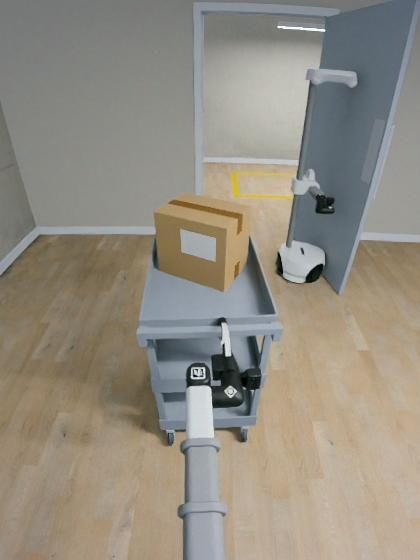

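Request:
move(
  blocking=false,
  r2={"joints":{"gripper_m":0.1}},
  cameras=[],
)

Request:
wait(
  seconds=2,
  cameras=[],
)

Request:
move(
  blocking=false,
  r2={"base":{"strafe_m":0.09},"pace":"slow"},
  cameras=[],
)

Request:
wait(
  seconds=3,
  cameras=[],
)

Request:
move(
  blocking=false,
  r2={"joints":{"gripper_m":-0.03}},
  cameras=[],
)

Request:
wait(
  seconds=3,
  cameras=["r2_head_camera"],
)

Scene clock: 478.37 s.
move: r2 moving
r1: as last shown
r1.lidar_m: 5.11 0.33 0.25 - 0.25 0.25 0.55 1.24 1.09 2.74 1.21 1.07
r1.motor_effort: lift_m=+16(16) arm_m=+4(4) wheel_0=-30(31) wheel_1=+33(33) wheel_2=+9(9)
r1.servo_current: wrist_yaw_rad=59(59) wrist_pitch_rad=33(52) wrist_roll_rad=52(59) gripper_m=52(59)
r1.contact_limits: strafe_m 0.9
r1.wrist_depth_mm: 136 137 - - 298 194 - / - 138 - - 304 195 - / 113 138 229 - 306 197 162 / 131 145 - - 306 198 - / - - - - 309 199 163 / - - - 199 249 198 164 / 1756 1661 179 179 179 178 -
r2.base_odometry: x=-0.265 y=-1.432 heading=-2.046
r2.turned_by_wheels: +0.000
r2.turned_by_imu: +0.000
r2.base_tilt: forward=-0.7 right=+0.1
r2.lidar_m: 0.76 2.71 2.06 2.01 2.16 2.85 2.76 2.96 2.81 2.73 2.92 0.81
r2.base_status: not commanded
r2.joint_positions: lift_m=+0.688 arm_m=+0.365 wrist_yaw_rad=+0.000 wrist_pitch_rad=+0.004 wrist_roll_rad=+1.569 gripper_m=-0.003
r2.joint_status: gripper_m moving
r2.measured_speeds: all 0
r2.motor_effort: lift_m=+17(17) arm_m=+4(5) wheel_0=+6(6) wheel_1=+5(5) wheel_2=-4(5)
r2.servo_current: wrist_yaw_rad=39(52) wrist_pitch_rad=39(46) wrist_roll_rad=46(52) gripper_m=85(85)
r2.contact_limits: arm_m 0
r2.hand_pose: x=+0.8242 y=-0.0874 z=+0.8652 quat_wxyz=(+0.708, +0.706, +0.001, -0.001) (m; r2's base frame)
r2.wrist_depth_mm: - - - 171 232 237 239 / - - - 172 232 1661 1160 / - - 640 173 231 809 - / - - 488 233 234 842 - / - - 480 173 234 842 - / - - 189 173 181 - - / - - 591 - 236 - -
pictures: none
No camera images: "cameras" was empty.

Scene clock: 479.87 s.
earlier move: r2 done
r1.base_odometry: x=-1.475 y=+1.111 heading=+2.977
r1.turned_by_wheels: +0.000
r1.turned_by_imu: +0.000
r1.base_tilt: forward=-1.6 right=+1.3
r1.lidar_m: 5.12 0.34 0.25 - 0.25 0.25 0.52 1.24 1.09 2.76 1.21 1.06
r1.base_status: not commanded
r1.joint_positions: lift_m=+0.500 arm_m=+0.000 wrist_yaw_rad=+3.092 wrist_pitch_rad=+0.002 wrist_roll_rad=+0.000 gripper_m=-0.019
r1.joint_status: not commanded
r1.measured_speeds: all 0
r1.motor_effort: lift_m=+16(16) arm_m=+4(5) wheel_0=-31(31) wheel_1=+33(33) wheel_2=+9(9)
r1.servo_current: wrist_yaw_rad=65(65) wrist_pitch_rad=33(52) wrist_roll_rad=46(72) gripper_m=46(59)
r1.contact_limits: strafe_m 0.9
r1.hand_pose: x=-0.1129 y=+0.1016 z=+0.6779 quat_wxyz=(+0.025, -0.001, +0.000, +1.000) (m; r1's base frame)
r1.wrist_depth_mm: 136 138 - - 298 193 - / - 138 - - 303 196 - / 113 138 229 - 304 195 162 / 132 144 - - 307 196 - / - - - - 309 198 163 / - - - 199 251 198 163 / 1661 1576 179 180 179 179 -
r2.base_odometry: x=-0.265 y=-1.432 heading=-2.046
r2.turned_by_wheels: +0.000
r2.turned_by_imu: +0.000
r2.base_tilt: forward=-0.6 right=+0.0
r2.lidar_m: 0.76 2.70 2.06 2.00 2.16 2.86 2.78 2.94 2.81 2.75 2.92 0.80
r2.base_status: not commanded
r2.joint_positions: lift_m=+0.688 arm_m=+0.365 wrist_yaw_rad=+0.000 wrist_pitch_rad=+0.004 wrist_roll_rad=+1.569 gripper_m=+0.100
r2.joint_status: all done
r2.measured_speeds: all 0
r2.motor_effort: lift_m=+17(17) arm_m=+4(5) wheel_0=+3(6) wheel_1=+2(5) wheel_2=-3(5)
r2.servo_current: wrist_yaw_rad=46(59) wrist_pitch_rad=39(46) wrist_roll_rad=52(59) gripper_m=52(111)
r2.contact_limits: arm_m 0
r2.hand_pose: x=+0.8242 y=-0.0874 z=+0.8653 quat_wxyz=(+0.708, +0.706, +0.001, -0.001) (m; r2's base frame)
r2.wrist_depth_mm: - - - 186 246 252 252 / - - - 186 246 1576 1078 / - - - 186 247 842 - / - - 508 186 246 842 - / - - 480 186 246 842 - / - - 195 186 193 - - / - - 603 - - - -
wait: 1.50 of 2 s (r2 has come to rest)
pictures: none
No camera images: "cameras" was empty.

Scene clock: 480.37 s.
move: r2 moving
r1: as last shown
r1.lidar_m: 5.11 0.31 0.25 - 0.25 0.26 0.54 1.19 1.11 2.76 1.24 1.05
r1.motor_effort: lift_m=+16(16) arm_m=+5(5) wheel_0=-30(31) wheel_1=+33(33) wheel_2=+9(9)
r1.servo_current: wrist_yaw_rad=46(52) wrist_pitch_rad=33(46) wrist_roll_rad=39(65) gripper_m=46(59)
r1.contact_limits: strafe_m 0.9
r1.wrist_depth_mm: 136 138 - - 300 193 - / - 138 - - 303 196 - / 113 138 229 - 306 196 162 / 131 144 - - 309 197 - / - - - - 309 198 163 / - - - 198 251 198 163 / 1708 1618 179 179 179 179 -
r2.base_odometry: x=-0.252 y=-1.438 heading=-2.046
r2.turned_by_wheels: +0.000
r2.turned_by_imu: +0.000
r2.base_tilt: forward=-0.7 right=+0.1
r2.lidar_m: 0.78 2.64 2.03 1.99 2.10 2.83 2.78 2.95 2.81 2.76 2.91 0.80
r2.base_status: strafe_m moving
r2.joint_positions: lift_m=+0.688 arm_m=+0.365 wrist_yaw_rad=+0.000 wrist_pitch_rad=+0.004 wrist_roll_rad=+1.569 gripper_m=+0.100
r2.joint_status: not commanded
r2.measured_speeds: translate_m=+0.001 strafe_m=+0.056 rotate_rad=-0.004 lift_m=+0.000 arm_m=+0.000 wrist_yaw_rad=+0.000 wrist_pitch_rad=+0.000 wrist_roll_rad=+0.000
r2.motor_effort: lift_m=+17(17) arm_m=+5(5) wheel_0=-5(8) wheel_1=+9(9) wheel_2=+0(3)
r2.servo_current: wrist_yaw_rad=39(52) wrist_pitch_rad=39(46) wrist_roll_rad=46(65) gripper_m=46(52)
r2.contact_limits: arm_m 0
r2.hand_pose: x=+0.8242 y=-0.0874 z=+0.8653 quat_wxyz=(+0.708, +0.706, +0.001, -0.001) (m; r2's base frame)
r2.wrist_depth_mm: - - - 185 246 257 252 / - - - 186 245 1618 1118 / - - 661 186 246 842 - / - - 488 186 246 842 - / - - 488 187 246 842 - / - - 195 186 195 - - / - - 609 - - - -
pictures: none
No camera images: "cameras" was empty.

Scene clock: 481.90 s.
earlier move: r2 done
r1.base_odometry: x=-1.475 y=+1.111 heading=+2.977
r1.turned_by_wheels: +0.000
r1.turned_by_imu: +0.000
r1.base_tilt: forward=-1.6 right=+1.3
r1.lidar_m: 5.11 0.33 0.25 - 0.25 0.25 0.54 1.19 1.12 2.76 1.22 1.05
r1.base_status: not commanded
r1.joint_positions: lift_m=+0.500 arm_m=+0.000 wrist_yaw_rad=+3.092 wrist_pitch_rad=+0.002 wrist_roll_rad=+0.000 gripper_m=-0.019
r1.joint_status: not commanded
r1.measured_speeds: all 0
r1.motor_effort: lift_m=+16(16) arm_m=+4(5) wheel_0=-31(31) wheel_1=+33(33) wheel_2=+9(9)
r1.servo_current: wrist_yaw_rad=39(72) wrist_pitch_rad=46(46) wrist_roll_rad=46(65) gripper_m=46(59)
r1.contact_limits: strafe_m 0.9
r1.hand_pose: x=-0.1129 y=+0.1016 z=+0.6779 quat_wxyz=(+0.025, -0.001, +0.000, +1.000) (m; r1's base frame)
r1.wrist_depth_mm: 136 137 - - 300 193 - / - 138 - - 301 194 - / 113 138 229 - 304 196 162 / 132 144 - - 306 197 - / - - - - 309 198 163 / - - - 198 251 198 163 / 1708 1618 179 179 179 179 -
r2.base_odometry: x=-0.185 y=-1.473 heading=-2.046
r2.turned_by_wheels: +0.000
r2.turned_by_imu: +0.000
r2.base_tilt: forward=-0.6 right=+0.1
r2.lidar_m: 0.75 2.55 1.98 1.89 1.99 2.81 2.78 2.97 2.89 2.82 3.00 0.82
r2.base_status: done
r2.joint_positions: lift_m=+0.688 arm_m=+0.365 wrist_yaw_rad=+0.000 wrist_pitch_rad=+0.004 wrist_roll_rad=+1.569 gripper_m=+0.100
r2.joint_status: not commanded
r2.measured_speeds: all 0
r2.motor_effort: lift_m=+17(17) arm_m=+5(5) wheel_0=-5(11) wheel_1=+3(9) wheel_2=+0(3)
r2.servo_current: wrist_yaw_rad=46(52) wrist_pitch_rad=39(46) wrist_roll_rad=52(65) gripper_m=46(59)
r2.contact_limits: arm_m 0
r2.hand_pose: x=+0.8242 y=-0.0874 z=+0.8653 quat_wxyz=(+0.708, +0.706, +0.001, -0.001) (m; r2's base frame)
r2.wrist_depth_mm: - - - 184 245 1576 - / - - - 184 244 768 - / - - 480 185 244 854 - / - - 500 185 244 831 - / - - 530 185 245 842 - / - - 195 185 194 - - / - - - - - 1708 504
wait: 1.53 of 3 s (r2 has come to rest)
pictures: none
No camera images: "cameras" was empty.

Scene clock: 482.40 s.
move: r2 moving
r1: as last shown
r1.lidar_m: 5.11 0.32 0.25 - 0.25 0.25 0.54 1.18 1.11 2.76 1.21 1.05
r1.servo_current: wrist_yaw_rad=59(59) wrist_pitch_rad=46(46) wrist_roll_rad=59(59) gripper_m=52(52)
r1.contact_limits: strafe_m 0.9
r1.wrist_depth_mm: 136 137 - - 297 194 - / - 138 - - 303 195 - / 113 138 230 - 304 196 161 / 132 145 - - 307 198 - / - - - - 309 198 163 / - - - 198 250 198 163 / 1756 1618 179 180 179 179 -
r2.base_odometry: x=-0.185 y=-1.473 heading=-2.046
r2.turned_by_wheels: +0.000
r2.turned_by_imu: +0.000
r2.base_tilt: forward=-0.7 right=+0.0
r2.lidar_m: 0.76 2.55 1.96 1.91 2.00 2.84 2.74 2.95 2.88 2.82 2.99 0.82
r2.base_status: not commanded
r2.joint_positions: lift_m=+0.688 arm_m=+0.365 wrist_yaw_rad=+0.000 wrist_pitch_rad=+0.004 wrist_roll_rad=+1.569 gripper_m=+0.083
r2.joint_status: gripper_m moving
r2.measured_speeds: all 0
r2.motor_effort: lift_m=+17(17) arm_m=+5(5) wheel_0=-5(5) wheel_1=+3(3) wheel_2=+0(0)
r2.servo_current: wrist_yaw_rad=59(59) wrist_pitch_rad=39(46) wrist_roll_rad=65(65) gripper_m=111(111)
r2.contact_limits: arm_m 0
r2.hand_pose: x=+0.8242 y=-0.0874 z=+0.8653 quat_wxyz=(+0.708, +0.706, +0.001, -0.001) (m; r2's base frame)
r2.wrist_depth_mm: - - - 185 245 1576 - / - - - 185 245 798 - / - - 488 185 245 854 - / - - 500 186 246 831 - / - - 535 185 246 842 - / - - 197 185 191 - - / - - - - - 1708 504
pictures: none
No camera images: "cameras" was empty.

Scene clock: 483.90 s.
earlier move: r2 done
r1.base_odometry: x=-1.475 y=+1.111 heading=+2.977
r1.turned_by_wheels: +0.000
r1.turned_by_imu: +0.000
r1.base_tilt: forward=-1.6 right=+1.3
r1.lidar_m: 5.12 0.32 0.25 - 0.25 0.25 0.52 1.22 1.12 2.76 1.24 1.06
r1.base_status: not commanded
r1.joint_positions: lift_m=+0.500 arm_m=+0.000 wrist_yaw_rad=+3.092 wrist_pitch_rad=+0.002 wrist_roll_rad=+0.000 gripper_m=-0.019
r1.joint_status: not commanded
r1.measured_speeds: all 0
r1.motor_effort: lift_m=+16(16) arm_m=+4(5) wheel_0=-31(31) wheel_1=+33(33) wheel_2=+9(9)
r1.servo_current: wrist_yaw_rad=39(72) wrist_pitch_rad=46(46) wrist_roll_rad=39(65) gripper_m=52(65)
r1.contact_limits: strafe_m 0.9
r1.hand_pose: x=-0.1129 y=+0.1016 z=+0.6779 quat_wxyz=(+0.025, -0.001, +0.000, +1.000) (m; r1's base frame)
r1.wrist_depth_mm: 136 138 - - 298 194 - / - 138 - - 303 195 - / 113 138 229 - 304 196 162 / 131 145 - - 307 198 - / - - - - 310 198 163 / - - - 199 251 199 163 / 1708 1618 180 180 180 179 -
r2.base_odometry: x=-0.185 y=-1.473 heading=-2.046
r2.turned_by_wheels: +0.000
r2.turned_by_imu: +0.000
r2.base_tilt: forward=-0.7 right=+0.1
r2.lidar_m: 0.75 2.57 1.94 1.91 1.99 2.85 2.77 2.97 2.88 2.82 3.03 0.80
r2.base_status: not commanded
r2.joint_positions: lift_m=+0.688 arm_m=+0.365 wrist_yaw_rad=+0.000 wrist_pitch_rad=+0.004 wrist_roll_rad=+1.569 gripper_m=-0.029
r2.joint_status: all done
r2.measured_speeds: all 0
r2.motor_effort: lift_m=+17(17) arm_m=+4(5) wheel_0=-5(5) wheel_1=+3(4) wheel_2=+0(0)
r2.servo_current: wrist_yaw_rad=46(59) wrist_pitch_rad=39(46) wrist_roll_rad=59(65) gripper_m=98(293)
r2.contact_limits: arm_m 0
r2.hand_pose: x=+0.8242 y=-0.0874 z=+0.8653 quat_wxyz=(+0.708, +0.706, +0.001, -0.001) (m; r2's base frame)
r2.wrist_depth_mm: - - - 169 229 1576 - / - - - 169 229 732 - / - - 462 170 230 831 - / - - 484 231 230 831 - / - - 535 171 230 842 - / - - 187 171 179 - - / - - - - 233 1618 496
wait: 1.50 of 3 s (r2 has come to rest)
pictures: r2_head_camera
Images, in order (width x height): r2_head_camera 420x560.

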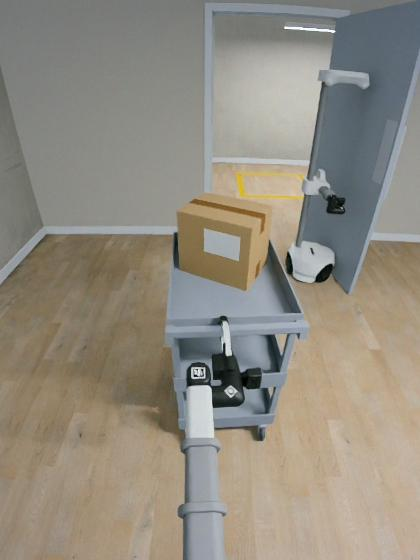

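Request:
move(
  blocking=false,
  r2={"base":{"translate_m":0.35,"strafe_m":-0.02},"pace":"slow"},
  cameras=[],
)

Request:
wait(
  seconds=9,
  cameras=["r2_head_camera"],
)

Scene clock: 487.07 s.
move: r2 moving
r1: as last shown
r1.lidar_m: 5.11 0.32 0.25 - 0.25 0.26 0.53 1.19 1.13 2.76 1.23 1.05
r1.motor_effort: lift_m=+16(16) arm_m=+4(4) wheel_0=-30(31) wheel_1=+33(33) wheel_2=+9(9)
r1.servo_current: wrist_yaw_rad=46(59) wrist_pitch_rad=39(52) wrist_roll_rad=65(65) gripper_m=52(59)
r1.contact_limits: strafe_m 0.9
r1.wrist_depth_mm: 136 138 - - 298 194 - / - 138 - - 303 196 - / 113 138 229 - 306 196 161 / 131 144 - - 306 197 - / - - - - 309 198 163 / - - - 198 250 198 163 / 1661 1618 179 179 179 179 -
r2.base_odometry: x=-0.191 y=-1.484 heading=-2.046
r2.turned_by_wheels: +0.000
r2.turned_by_imu: +0.001
r2.base_tilt: forward=-0.6 right=+0.0
r2.lidar_m: 0.76 2.55 1.97 1.92 2.02 2.85 2.78 2.95 2.90 2.78 2.99 0.80
r2.base_status: translate_m moving; strafe_m moving
r2.joint_positions: lift_m=+0.688 arm_m=+0.365 wrist_yaw_rad=+0.000 wrist_pitch_rad=+0.004 wrist_roll_rad=+1.569 gripper_m=-0.029
r2.joint_status: not commanded
r2.measured_speeds: translate_m=+0.049 strafe_m=-0.002 rotate_rad=-0.003 lift_m=+0.000 arm_m=+0.000 wrist_yaw_rad=+0.000 wrist_pitch_rad=+0.000 wrist_roll_rad=+0.000
r2.motor_effort: lift_m=+17(17) arm_m=+4(5) wheel_0=+9(10) wheel_1=+6(8) wheel_2=-9(12)
r2.servo_current: wrist_yaw_rad=52(52) wrist_pitch_rad=39(46) wrist_roll_rad=46(59) gripper_m=104(111)
r2.contact_limits: arm_m 0
r2.hand_pose: x=+0.8242 y=-0.0874 z=+0.8652 quat_wxyz=(+0.708, +0.706, +0.001, -0.001) (m; r2's base frame)
r2.wrist_depth_mm: - - - 168 229 1576 - / - - - 168 229 723 - / - - 455 168 229 831 - / - - 480 168 229 854 - / - - 530 169 229 831 - / - - 186 169 178 - - / - - - - 231 1661 477
pictures: none
No camera images: "cameras" was empty.

Scene clock: 491.37 s.
earlier move: r2 done
r1.base_odometry: x=-1.475 y=+1.111 heading=+2.977
r1.turned_by_wheels: +0.000
r1.turned_by_imu: +0.000
r1.base_tilt: forward=-1.6 right=+1.3
r1.lidar_m: 5.10 0.33 0.25 - 0.25 0.25 0.52 1.22 1.12 2.74 0.81 0.92
r1.base_status: not commanded
r1.joint_positions: lift_m=+0.500 arm_m=+0.000 wrist_yaw_rad=+3.092 wrist_pitch_rad=+0.002 wrist_roll_rad=+0.000 gripper_m=-0.019
r1.joint_status: not commanded
r1.measured_speeds: all 0
r1.motor_effort: lift_m=+16(16) arm_m=+4(5) wheel_0=-30(31) wheel_1=+33(34) wheel_2=+9(9)
r1.servo_current: wrist_yaw_rad=39(72) wrist_pitch_rad=46(52) wrist_roll_rad=52(65) gripper_m=59(65)
r1.contact_limits: strafe_m 0.9
r1.hand_pose: x=-0.1129 y=+0.1016 z=+0.6779 quat_wxyz=(+0.025, -0.001, +0.000, +1.000) (m; r1's base frame)
r1.wrist_depth_mm: 136 138 - - 300 193 - / - 138 - - 303 196 - / 113 138 229 - 306 197 162 / 132 145 - - 306 197 - / - - - - 309 198 163 / - - - 198 251 198 163 / 1661 1708 179 180 179 179 -
r2.base_odometry: x=-0.363 y=-1.775 heading=-2.046
r2.turned_by_wheels: +0.000
r2.turned_by_imu: +0.002
r2.base_tilt: forward=-0.7 right=+0.1
r2.lidar_m: 0.73 2.54 1.96 1.90 2.04 2.96 3.14 3.31 2.90 2.82 3.01 0.81
r2.base_status: done
r2.joint_positions: lift_m=+0.688 arm_m=+0.365 wrist_yaw_rad=+0.000 wrist_pitch_rad=+0.004 wrist_roll_rad=+1.569 gripper_m=-0.029
r2.joint_status: not commanded
r2.measured_speeds: all 0
r2.motor_effort: lift_m=+17(17) arm_m=+4(5) wheel_0=+7(12) wheel_1=+5(9) wheel_2=-4(12)
r2.servo_current: wrist_yaw_rad=39(59) wrist_pitch_rad=39(52) wrist_roll_rad=52(59) gripper_m=91(111)
r2.contact_limits: arm_m 0
r2.hand_pose: x=+0.8242 y=-0.0874 z=+0.8652 quat_wxyz=(+0.708, +0.706, +0.001, -0.001) (m; r2's base frame)
r2.wrist_depth_mm: - - - 174 236 1661 492 / - - - 173 235 809 - / - - 500 172 233 842 - / - - 480 172 232 831 - / - - 521 170 230 831 - / - - 186 169 178 - - / - - - - - 1576 -
wait: 4.30 of 9 s (r2 has come to rest)
pictures: r2_head_camera
Images, in order (width x height): r2_head_camera 420x560.

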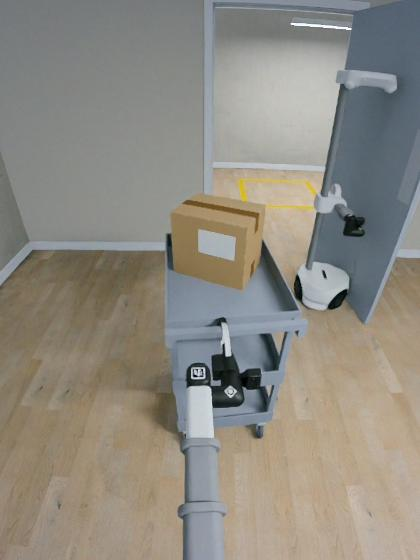

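Request:
move(
  blocking=false,
  r2={"base":{"translate_m":-0.4,"strafe_m":0.12},"pace":"slow"},
  cameras=[],
)

Request:
wait(
  seconds=9,
  cameras=["r2_head_camera"],
)

Scene clock: 506.80 s.
move: r2 moving
r1: as last shown
r1.lidar_m: 5.12 0.33 0.25 - 0.25 0.25 0.55 1.21 1.12 2.73 0.82 0.93
r1.motor_effort: lift_m=+16(16) arm_m=+4(4) wheel_0=-31(31) wheel_1=+33(33) wheel_2=+9(9)
r1.servo_current: wrist_yaw_rad=52(65) wrist_pitch_rad=39(46) wrist_roll_rad=39(59) gripper_m=52(59)
r1.contact_limits: strafe_m 0.9
r1.wrist_depth_mm: 136 138 - - 298 195 - / - 138 - - 301 195 - / 113 138 229 - 304 196 162 / 132 145 - - 306 198 - / - - - - 309 198 163 / - - - 198 251 198 164 / 1708 1576 179 180 179 179 -
r2.base_odometry: x=-0.354 y=-1.766 heading=-2.046
r2.turned_by_wheels: +0.000
r2.turned_by_imu: +0.000
r2.base_tilt: forward=-0.6 right=+0.1
r2.lidar_m: 0.75 2.56 1.97 1.89 2.04 2.94 3.12 3.28 2.89 2.83 3.02 0.81
r2.base_status: translate_m moving; strafe_m moving
r2.joint_positions: lift_m=+0.688 arm_m=+0.365 wrist_yaw_rad=+0.000 wrist_pitch_rad=+0.004 wrist_roll_rad=+1.569 gripper_m=-0.029
r2.joint_status: not commanded
r2.measured_speeds: translate_m=-0.047 strafe_m=+0.014 rotate_rad=+0.000 lift_m=+0.000 arm_m=+0.000 wrist_yaw_rad=+0.000 wrist_pitch_rad=+0.000 wrist_roll_rad=+0.000
r2.motor_effort: lift_m=+17(17) arm_m=+4(5) wheel_0=-7(7) wheel_1=-6(7) wheel_2=+11(14)
r2.servo_current: wrist_yaw_rad=46(59) wrist_pitch_rad=39(46) wrist_roll_rad=46(59) gripper_m=91(98)
r2.contact_limits: arm_m 0
r2.hand_pose: x=+0.8242 y=-0.0874 z=+0.8651 quat_wxyz=(+0.708, +0.706, +0.001, -0.001) (m; r2's base frame)
r2.wrist_depth_mm: - - - 175 236 1618 488 / - - - 174 235 798 - / - - 496 173 234 842 - / - - 477 172 233 842 - / - - 521 170 231 831 - / - - 187 170 178 - - / - - - - - 1576 -
pictures: none
No camera images: "cameras" was empty.

Scene clock: 511.73 s.
earlier move: r2 done
r1.base_odometry: x=-1.475 y=+1.111 heading=+2.977
r1.turned_by_wheels: +0.000
r1.turned_by_imu: +0.000
r1.base_tilt: forward=-1.6 right=+1.3
r1.lidar_m: 5.12 0.34 0.25 - 0.25 0.25 0.55 1.19 1.11 2.74 1.34 1.14
r1.base_status: not commanded
r1.joint_positions: lift_m=+0.500 arm_m=+0.000 wrist_yaw_rad=+3.092 wrist_pitch_rad=+0.002 wrist_roll_rad=+0.000 gripper_m=-0.019
r1.joint_status: not commanded
r1.measured_speeds: all 0
r1.motor_effort: lift_m=+16(16) arm_m=+5(5) wheel_0=-31(31) wheel_1=+33(33) wheel_2=+9(9)
r1.servo_current: wrist_yaw_rad=39(72) wrist_pitch_rad=46(52) wrist_roll_rad=52(72) gripper_m=52(59)
r1.contact_limits: strafe_m 0.9
r1.hand_pose: x=-0.1129 y=+0.1016 z=+0.6779 quat_wxyz=(+0.025, -0.001, +0.000, +1.000) (m; r1's base frame)
r1.wrist_depth_mm: 136 138 - - 298 194 - / - 138 - - 303 195 - / 113 138 229 - 304 196 161 / 131 144 - - 309 196 - / - - - - 309 198 163 / - - - 199 251 198 163 / 1756 1618 179 180 179 179 -
r2.base_odometry: x=-0.073 y=-1.474 heading=-2.046
r2.turned_by_wheels: +0.000
r2.turned_by_imu: +0.001
r2.base_tilt: forward=-0.7 right=+0.1
r2.lidar_m: 0.78 2.43 1.87 1.81 1.93 2.79 2.71 2.89 3.00 2.91 3.10 0.77
r2.base_status: done
r2.joint_positions: lift_m=+0.688 arm_m=+0.365 wrist_yaw_rad=+0.001 wrist_pitch_rad=+0.004 wrist_roll_rad=+1.569 gripper_m=-0.029
r2.joint_status: not commanded
r2.measured_speeds: all 0
r2.motor_effort: lift_m=+17(17) arm_m=+4(5) wheel_0=-3(13) wheel_1=-4(8) wheel_2=+7(14)
r2.servo_current: wrist_yaw_rad=46(59) wrist_pitch_rad=46(52) wrist_roll_rad=46(59) gripper_m=91(104)
r2.contact_limits: arm_m 0
r2.hand_pose: x=+0.8243 y=-0.0871 z=+0.8651 quat_wxyz=(+0.708, +0.706, +0.002, -0.001) (m; r2's base frame)
r2.wrist_depth_mm: - - - 149 206 707 - / - - 477 152 211 - - / - 455 449 156 216 798 - / - - 508 160 221 831 - / - - 585 165 227 - - / - - 186 170 177 1499 480 / - - - - 239 1661 1098
wait: 4.93 of 9 s (r2 has come to rest)
pictures: r2_head_camera
Images, in order (width x height): r2_head_camera 420x560.

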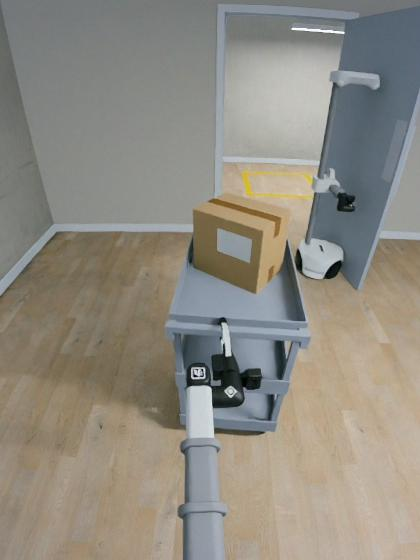

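Request:
move(
  blocking=false,
  r2={"base":{"translate_m":0.5,"strafe_m":-0.075},"pace":"slow"},
  cameras=[],
)

Request:
wait(
  seconds=9,
  cameras=["r2_head_camera"],
)

Scene clock: 520.37 s.
move: r2 moving
r1: as last shown
r1.lidar_m: 5.10 0.32 0.25 - 0.25 0.25 0.53 1.21 1.09 2.75 1.31 1.16
r1.motor_effort: lift_m=+16(16) arm_m=+4(4) wheel_0=-30(31) wheel_1=+33(33) wheel_2=+9(9)
r1.servo_current: wrist_yaw_rad=52(59) wrist_pitch_rad=46(52) wrist_roll_rad=39(59) gripper_m=52(52)
r1.contact_limits: strafe_m 0.9
r1.wrist_depth_mm: 136 137 - - 300 194 - / - 138 - - 303 195 - / 113 138 230 - 304 196 162 / 132 144 - - 307 197 - / - - - - 309 198 163 / - - - 199 250 198 163 / 1708 1618 179 179 180 179 -
r2.base_odometry: x=-0.081 y=-1.484 heading=-2.045
r2.turned_by_wheels: +0.000
r2.turned_by_imu: +0.001
r2.base_tilt: forward=-0.6 right=+0.0
r2.lidar_m: 0.76 2.42 1.88 1.82 1.93 2.77 2.73 2.89 2.97 2.92 3.09 0.76
r2.base_status: translate_m moving; strafe_m moving
r2.joint_positions: lift_m=+0.688 arm_m=+0.365 wrist_yaw_rad=+0.001 wrist_pitch_rad=+0.004 wrist_roll_rad=+1.569 gripper_m=-0.029
r2.joint_status: not commanded
r2.measured_speeds: translate_m=+0.048 strafe_m=-0.007 rotate_rad=-0.001 lift_m=+0.000 arm_m=+0.000 wrist_yaw_rad=+0.000 wrist_pitch_rad=+0.000 wrist_roll_rad=+0.000
r2.motor_effort: lift_m=+17(17) arm_m=+4(5) wheel_0=+7(11) wheel_1=+6(8) wheel_2=-10(10)
r2.servo_current: wrist_yaw_rad=46(59) wrist_pitch_rad=39(46) wrist_roll_rad=46(59) gripper_m=91(98)
r2.contact_limits: arm_m 0
r2.hand_pose: x=+0.8243 y=-0.0871 z=+0.8651 quat_wxyz=(+0.708, +0.706, +0.002, -0.001) (m; r2's base frame)
r2.wrist_depth_mm: - - - 149 206 699 - / - - 484 153 211 - - / - 459 452 156 216 809 - / - - 508 160 220 831 - / - - 580 164 227 - - / - - 186 168 178 1618 512 / - - - - 238 1618 1138
pictures: none
No camera images: "cameras" was empty.

Scene clock: 526.20 s.
earlier move: r2 done
r1.base_odometry: x=-1.475 y=+1.111 heading=+2.977
r1.turned_by_wheels: +0.000
r1.turned_by_imu: +0.000
r1.base_tilt: forward=-1.6 right=+1.3
r1.lidar_m: 5.12 0.33 0.25 - 0.25 0.25 0.56 1.24 1.11 2.76 0.81 0.96
r1.base_status: not commanded
r1.joint_positions: lift_m=+0.500 arm_m=+0.000 wrist_yaw_rad=+3.092 wrist_pitch_rad=+0.002 wrist_roll_rad=+0.000 gripper_m=-0.019
r1.joint_status: not commanded
r1.measured_speeds: all 0
r1.motor_effort: lift_m=+16(16) arm_m=+4(5) wheel_0=-31(31) wheel_1=+33(34) wheel_2=+9(9)
r1.servo_current: wrist_yaw_rad=52(72) wrist_pitch_rad=46(52) wrist_roll_rad=46(65) gripper_m=59(59)
r1.contact_limits: strafe_m 0.9
r1.hand_pose: x=-0.1129 y=+0.1016 z=+0.6779 quat_wxyz=(+0.025, -0.001, +0.000, +1.000) (m; r1's base frame)
r1.wrist_depth_mm: 135 138 - - 298 194 - / - 138 - - 304 195 - / 113 138 229 - 304 196 162 / 132 144 - - 307 197 - / - - - - 307 198 163 / - - - 198 251 198 163 / 1756 1576 179 180 179 179 -
r2.base_odometry: x=-0.368 y=-1.885 heading=-2.045
r2.turned_by_wheels: +0.000
r2.turned_by_imu: +0.003
r2.base_tilt: forward=-0.7 right=+0.0
r2.lidar_m: 0.73 2.46 1.88 1.84 1.99 2.92 3.22 3.43 2.93 2.87 3.04 0.81
r2.base_status: done
r2.joint_positions: lift_m=+0.688 arm_m=+0.365 wrist_yaw_rad=+0.001 wrist_pitch_rad=+0.004 wrist_roll_rad=+1.569 gripper_m=-0.029
r2.joint_status: not commanded
r2.measured_speeds: all 0
r2.motor_effort: lift_m=+17(17) arm_m=+4(5) wheel_0=+9(14) wheel_1=+6(9) wheel_2=-5(12)
r2.servo_current: wrist_yaw_rad=39(59) wrist_pitch_rad=46(52) wrist_roll_rad=59(65) gripper_m=91(104)
r2.contact_limits: arm_m 0
r2.hand_pose: x=+0.8243 y=-0.0873 z=+0.8651 quat_wxyz=(+0.708, +0.706, +0.002, -0.001) (m; r2's base frame)
r2.wrist_depth_mm: - - - 175 237 1661 484 / - - - 174 235 1537 - / - - 500 173 234 831 - / - 480 477 172 233 831 - / - - 517 171 231 831 - / - - 186 170 178 - - / - - - - 228 1576 -
wait: 5.83 of 9 s (r2 has come to rest)
pictures: r2_head_camera
Images, in order (width x height): r2_head_camera 420x560.

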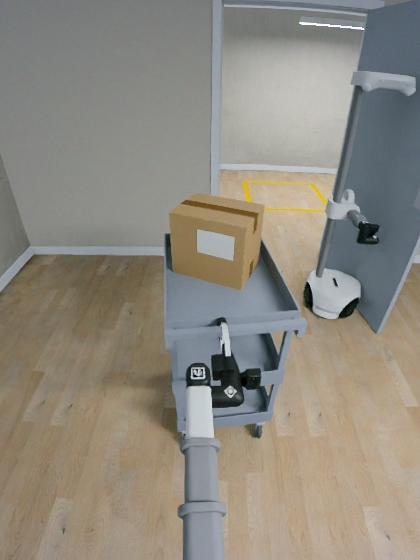

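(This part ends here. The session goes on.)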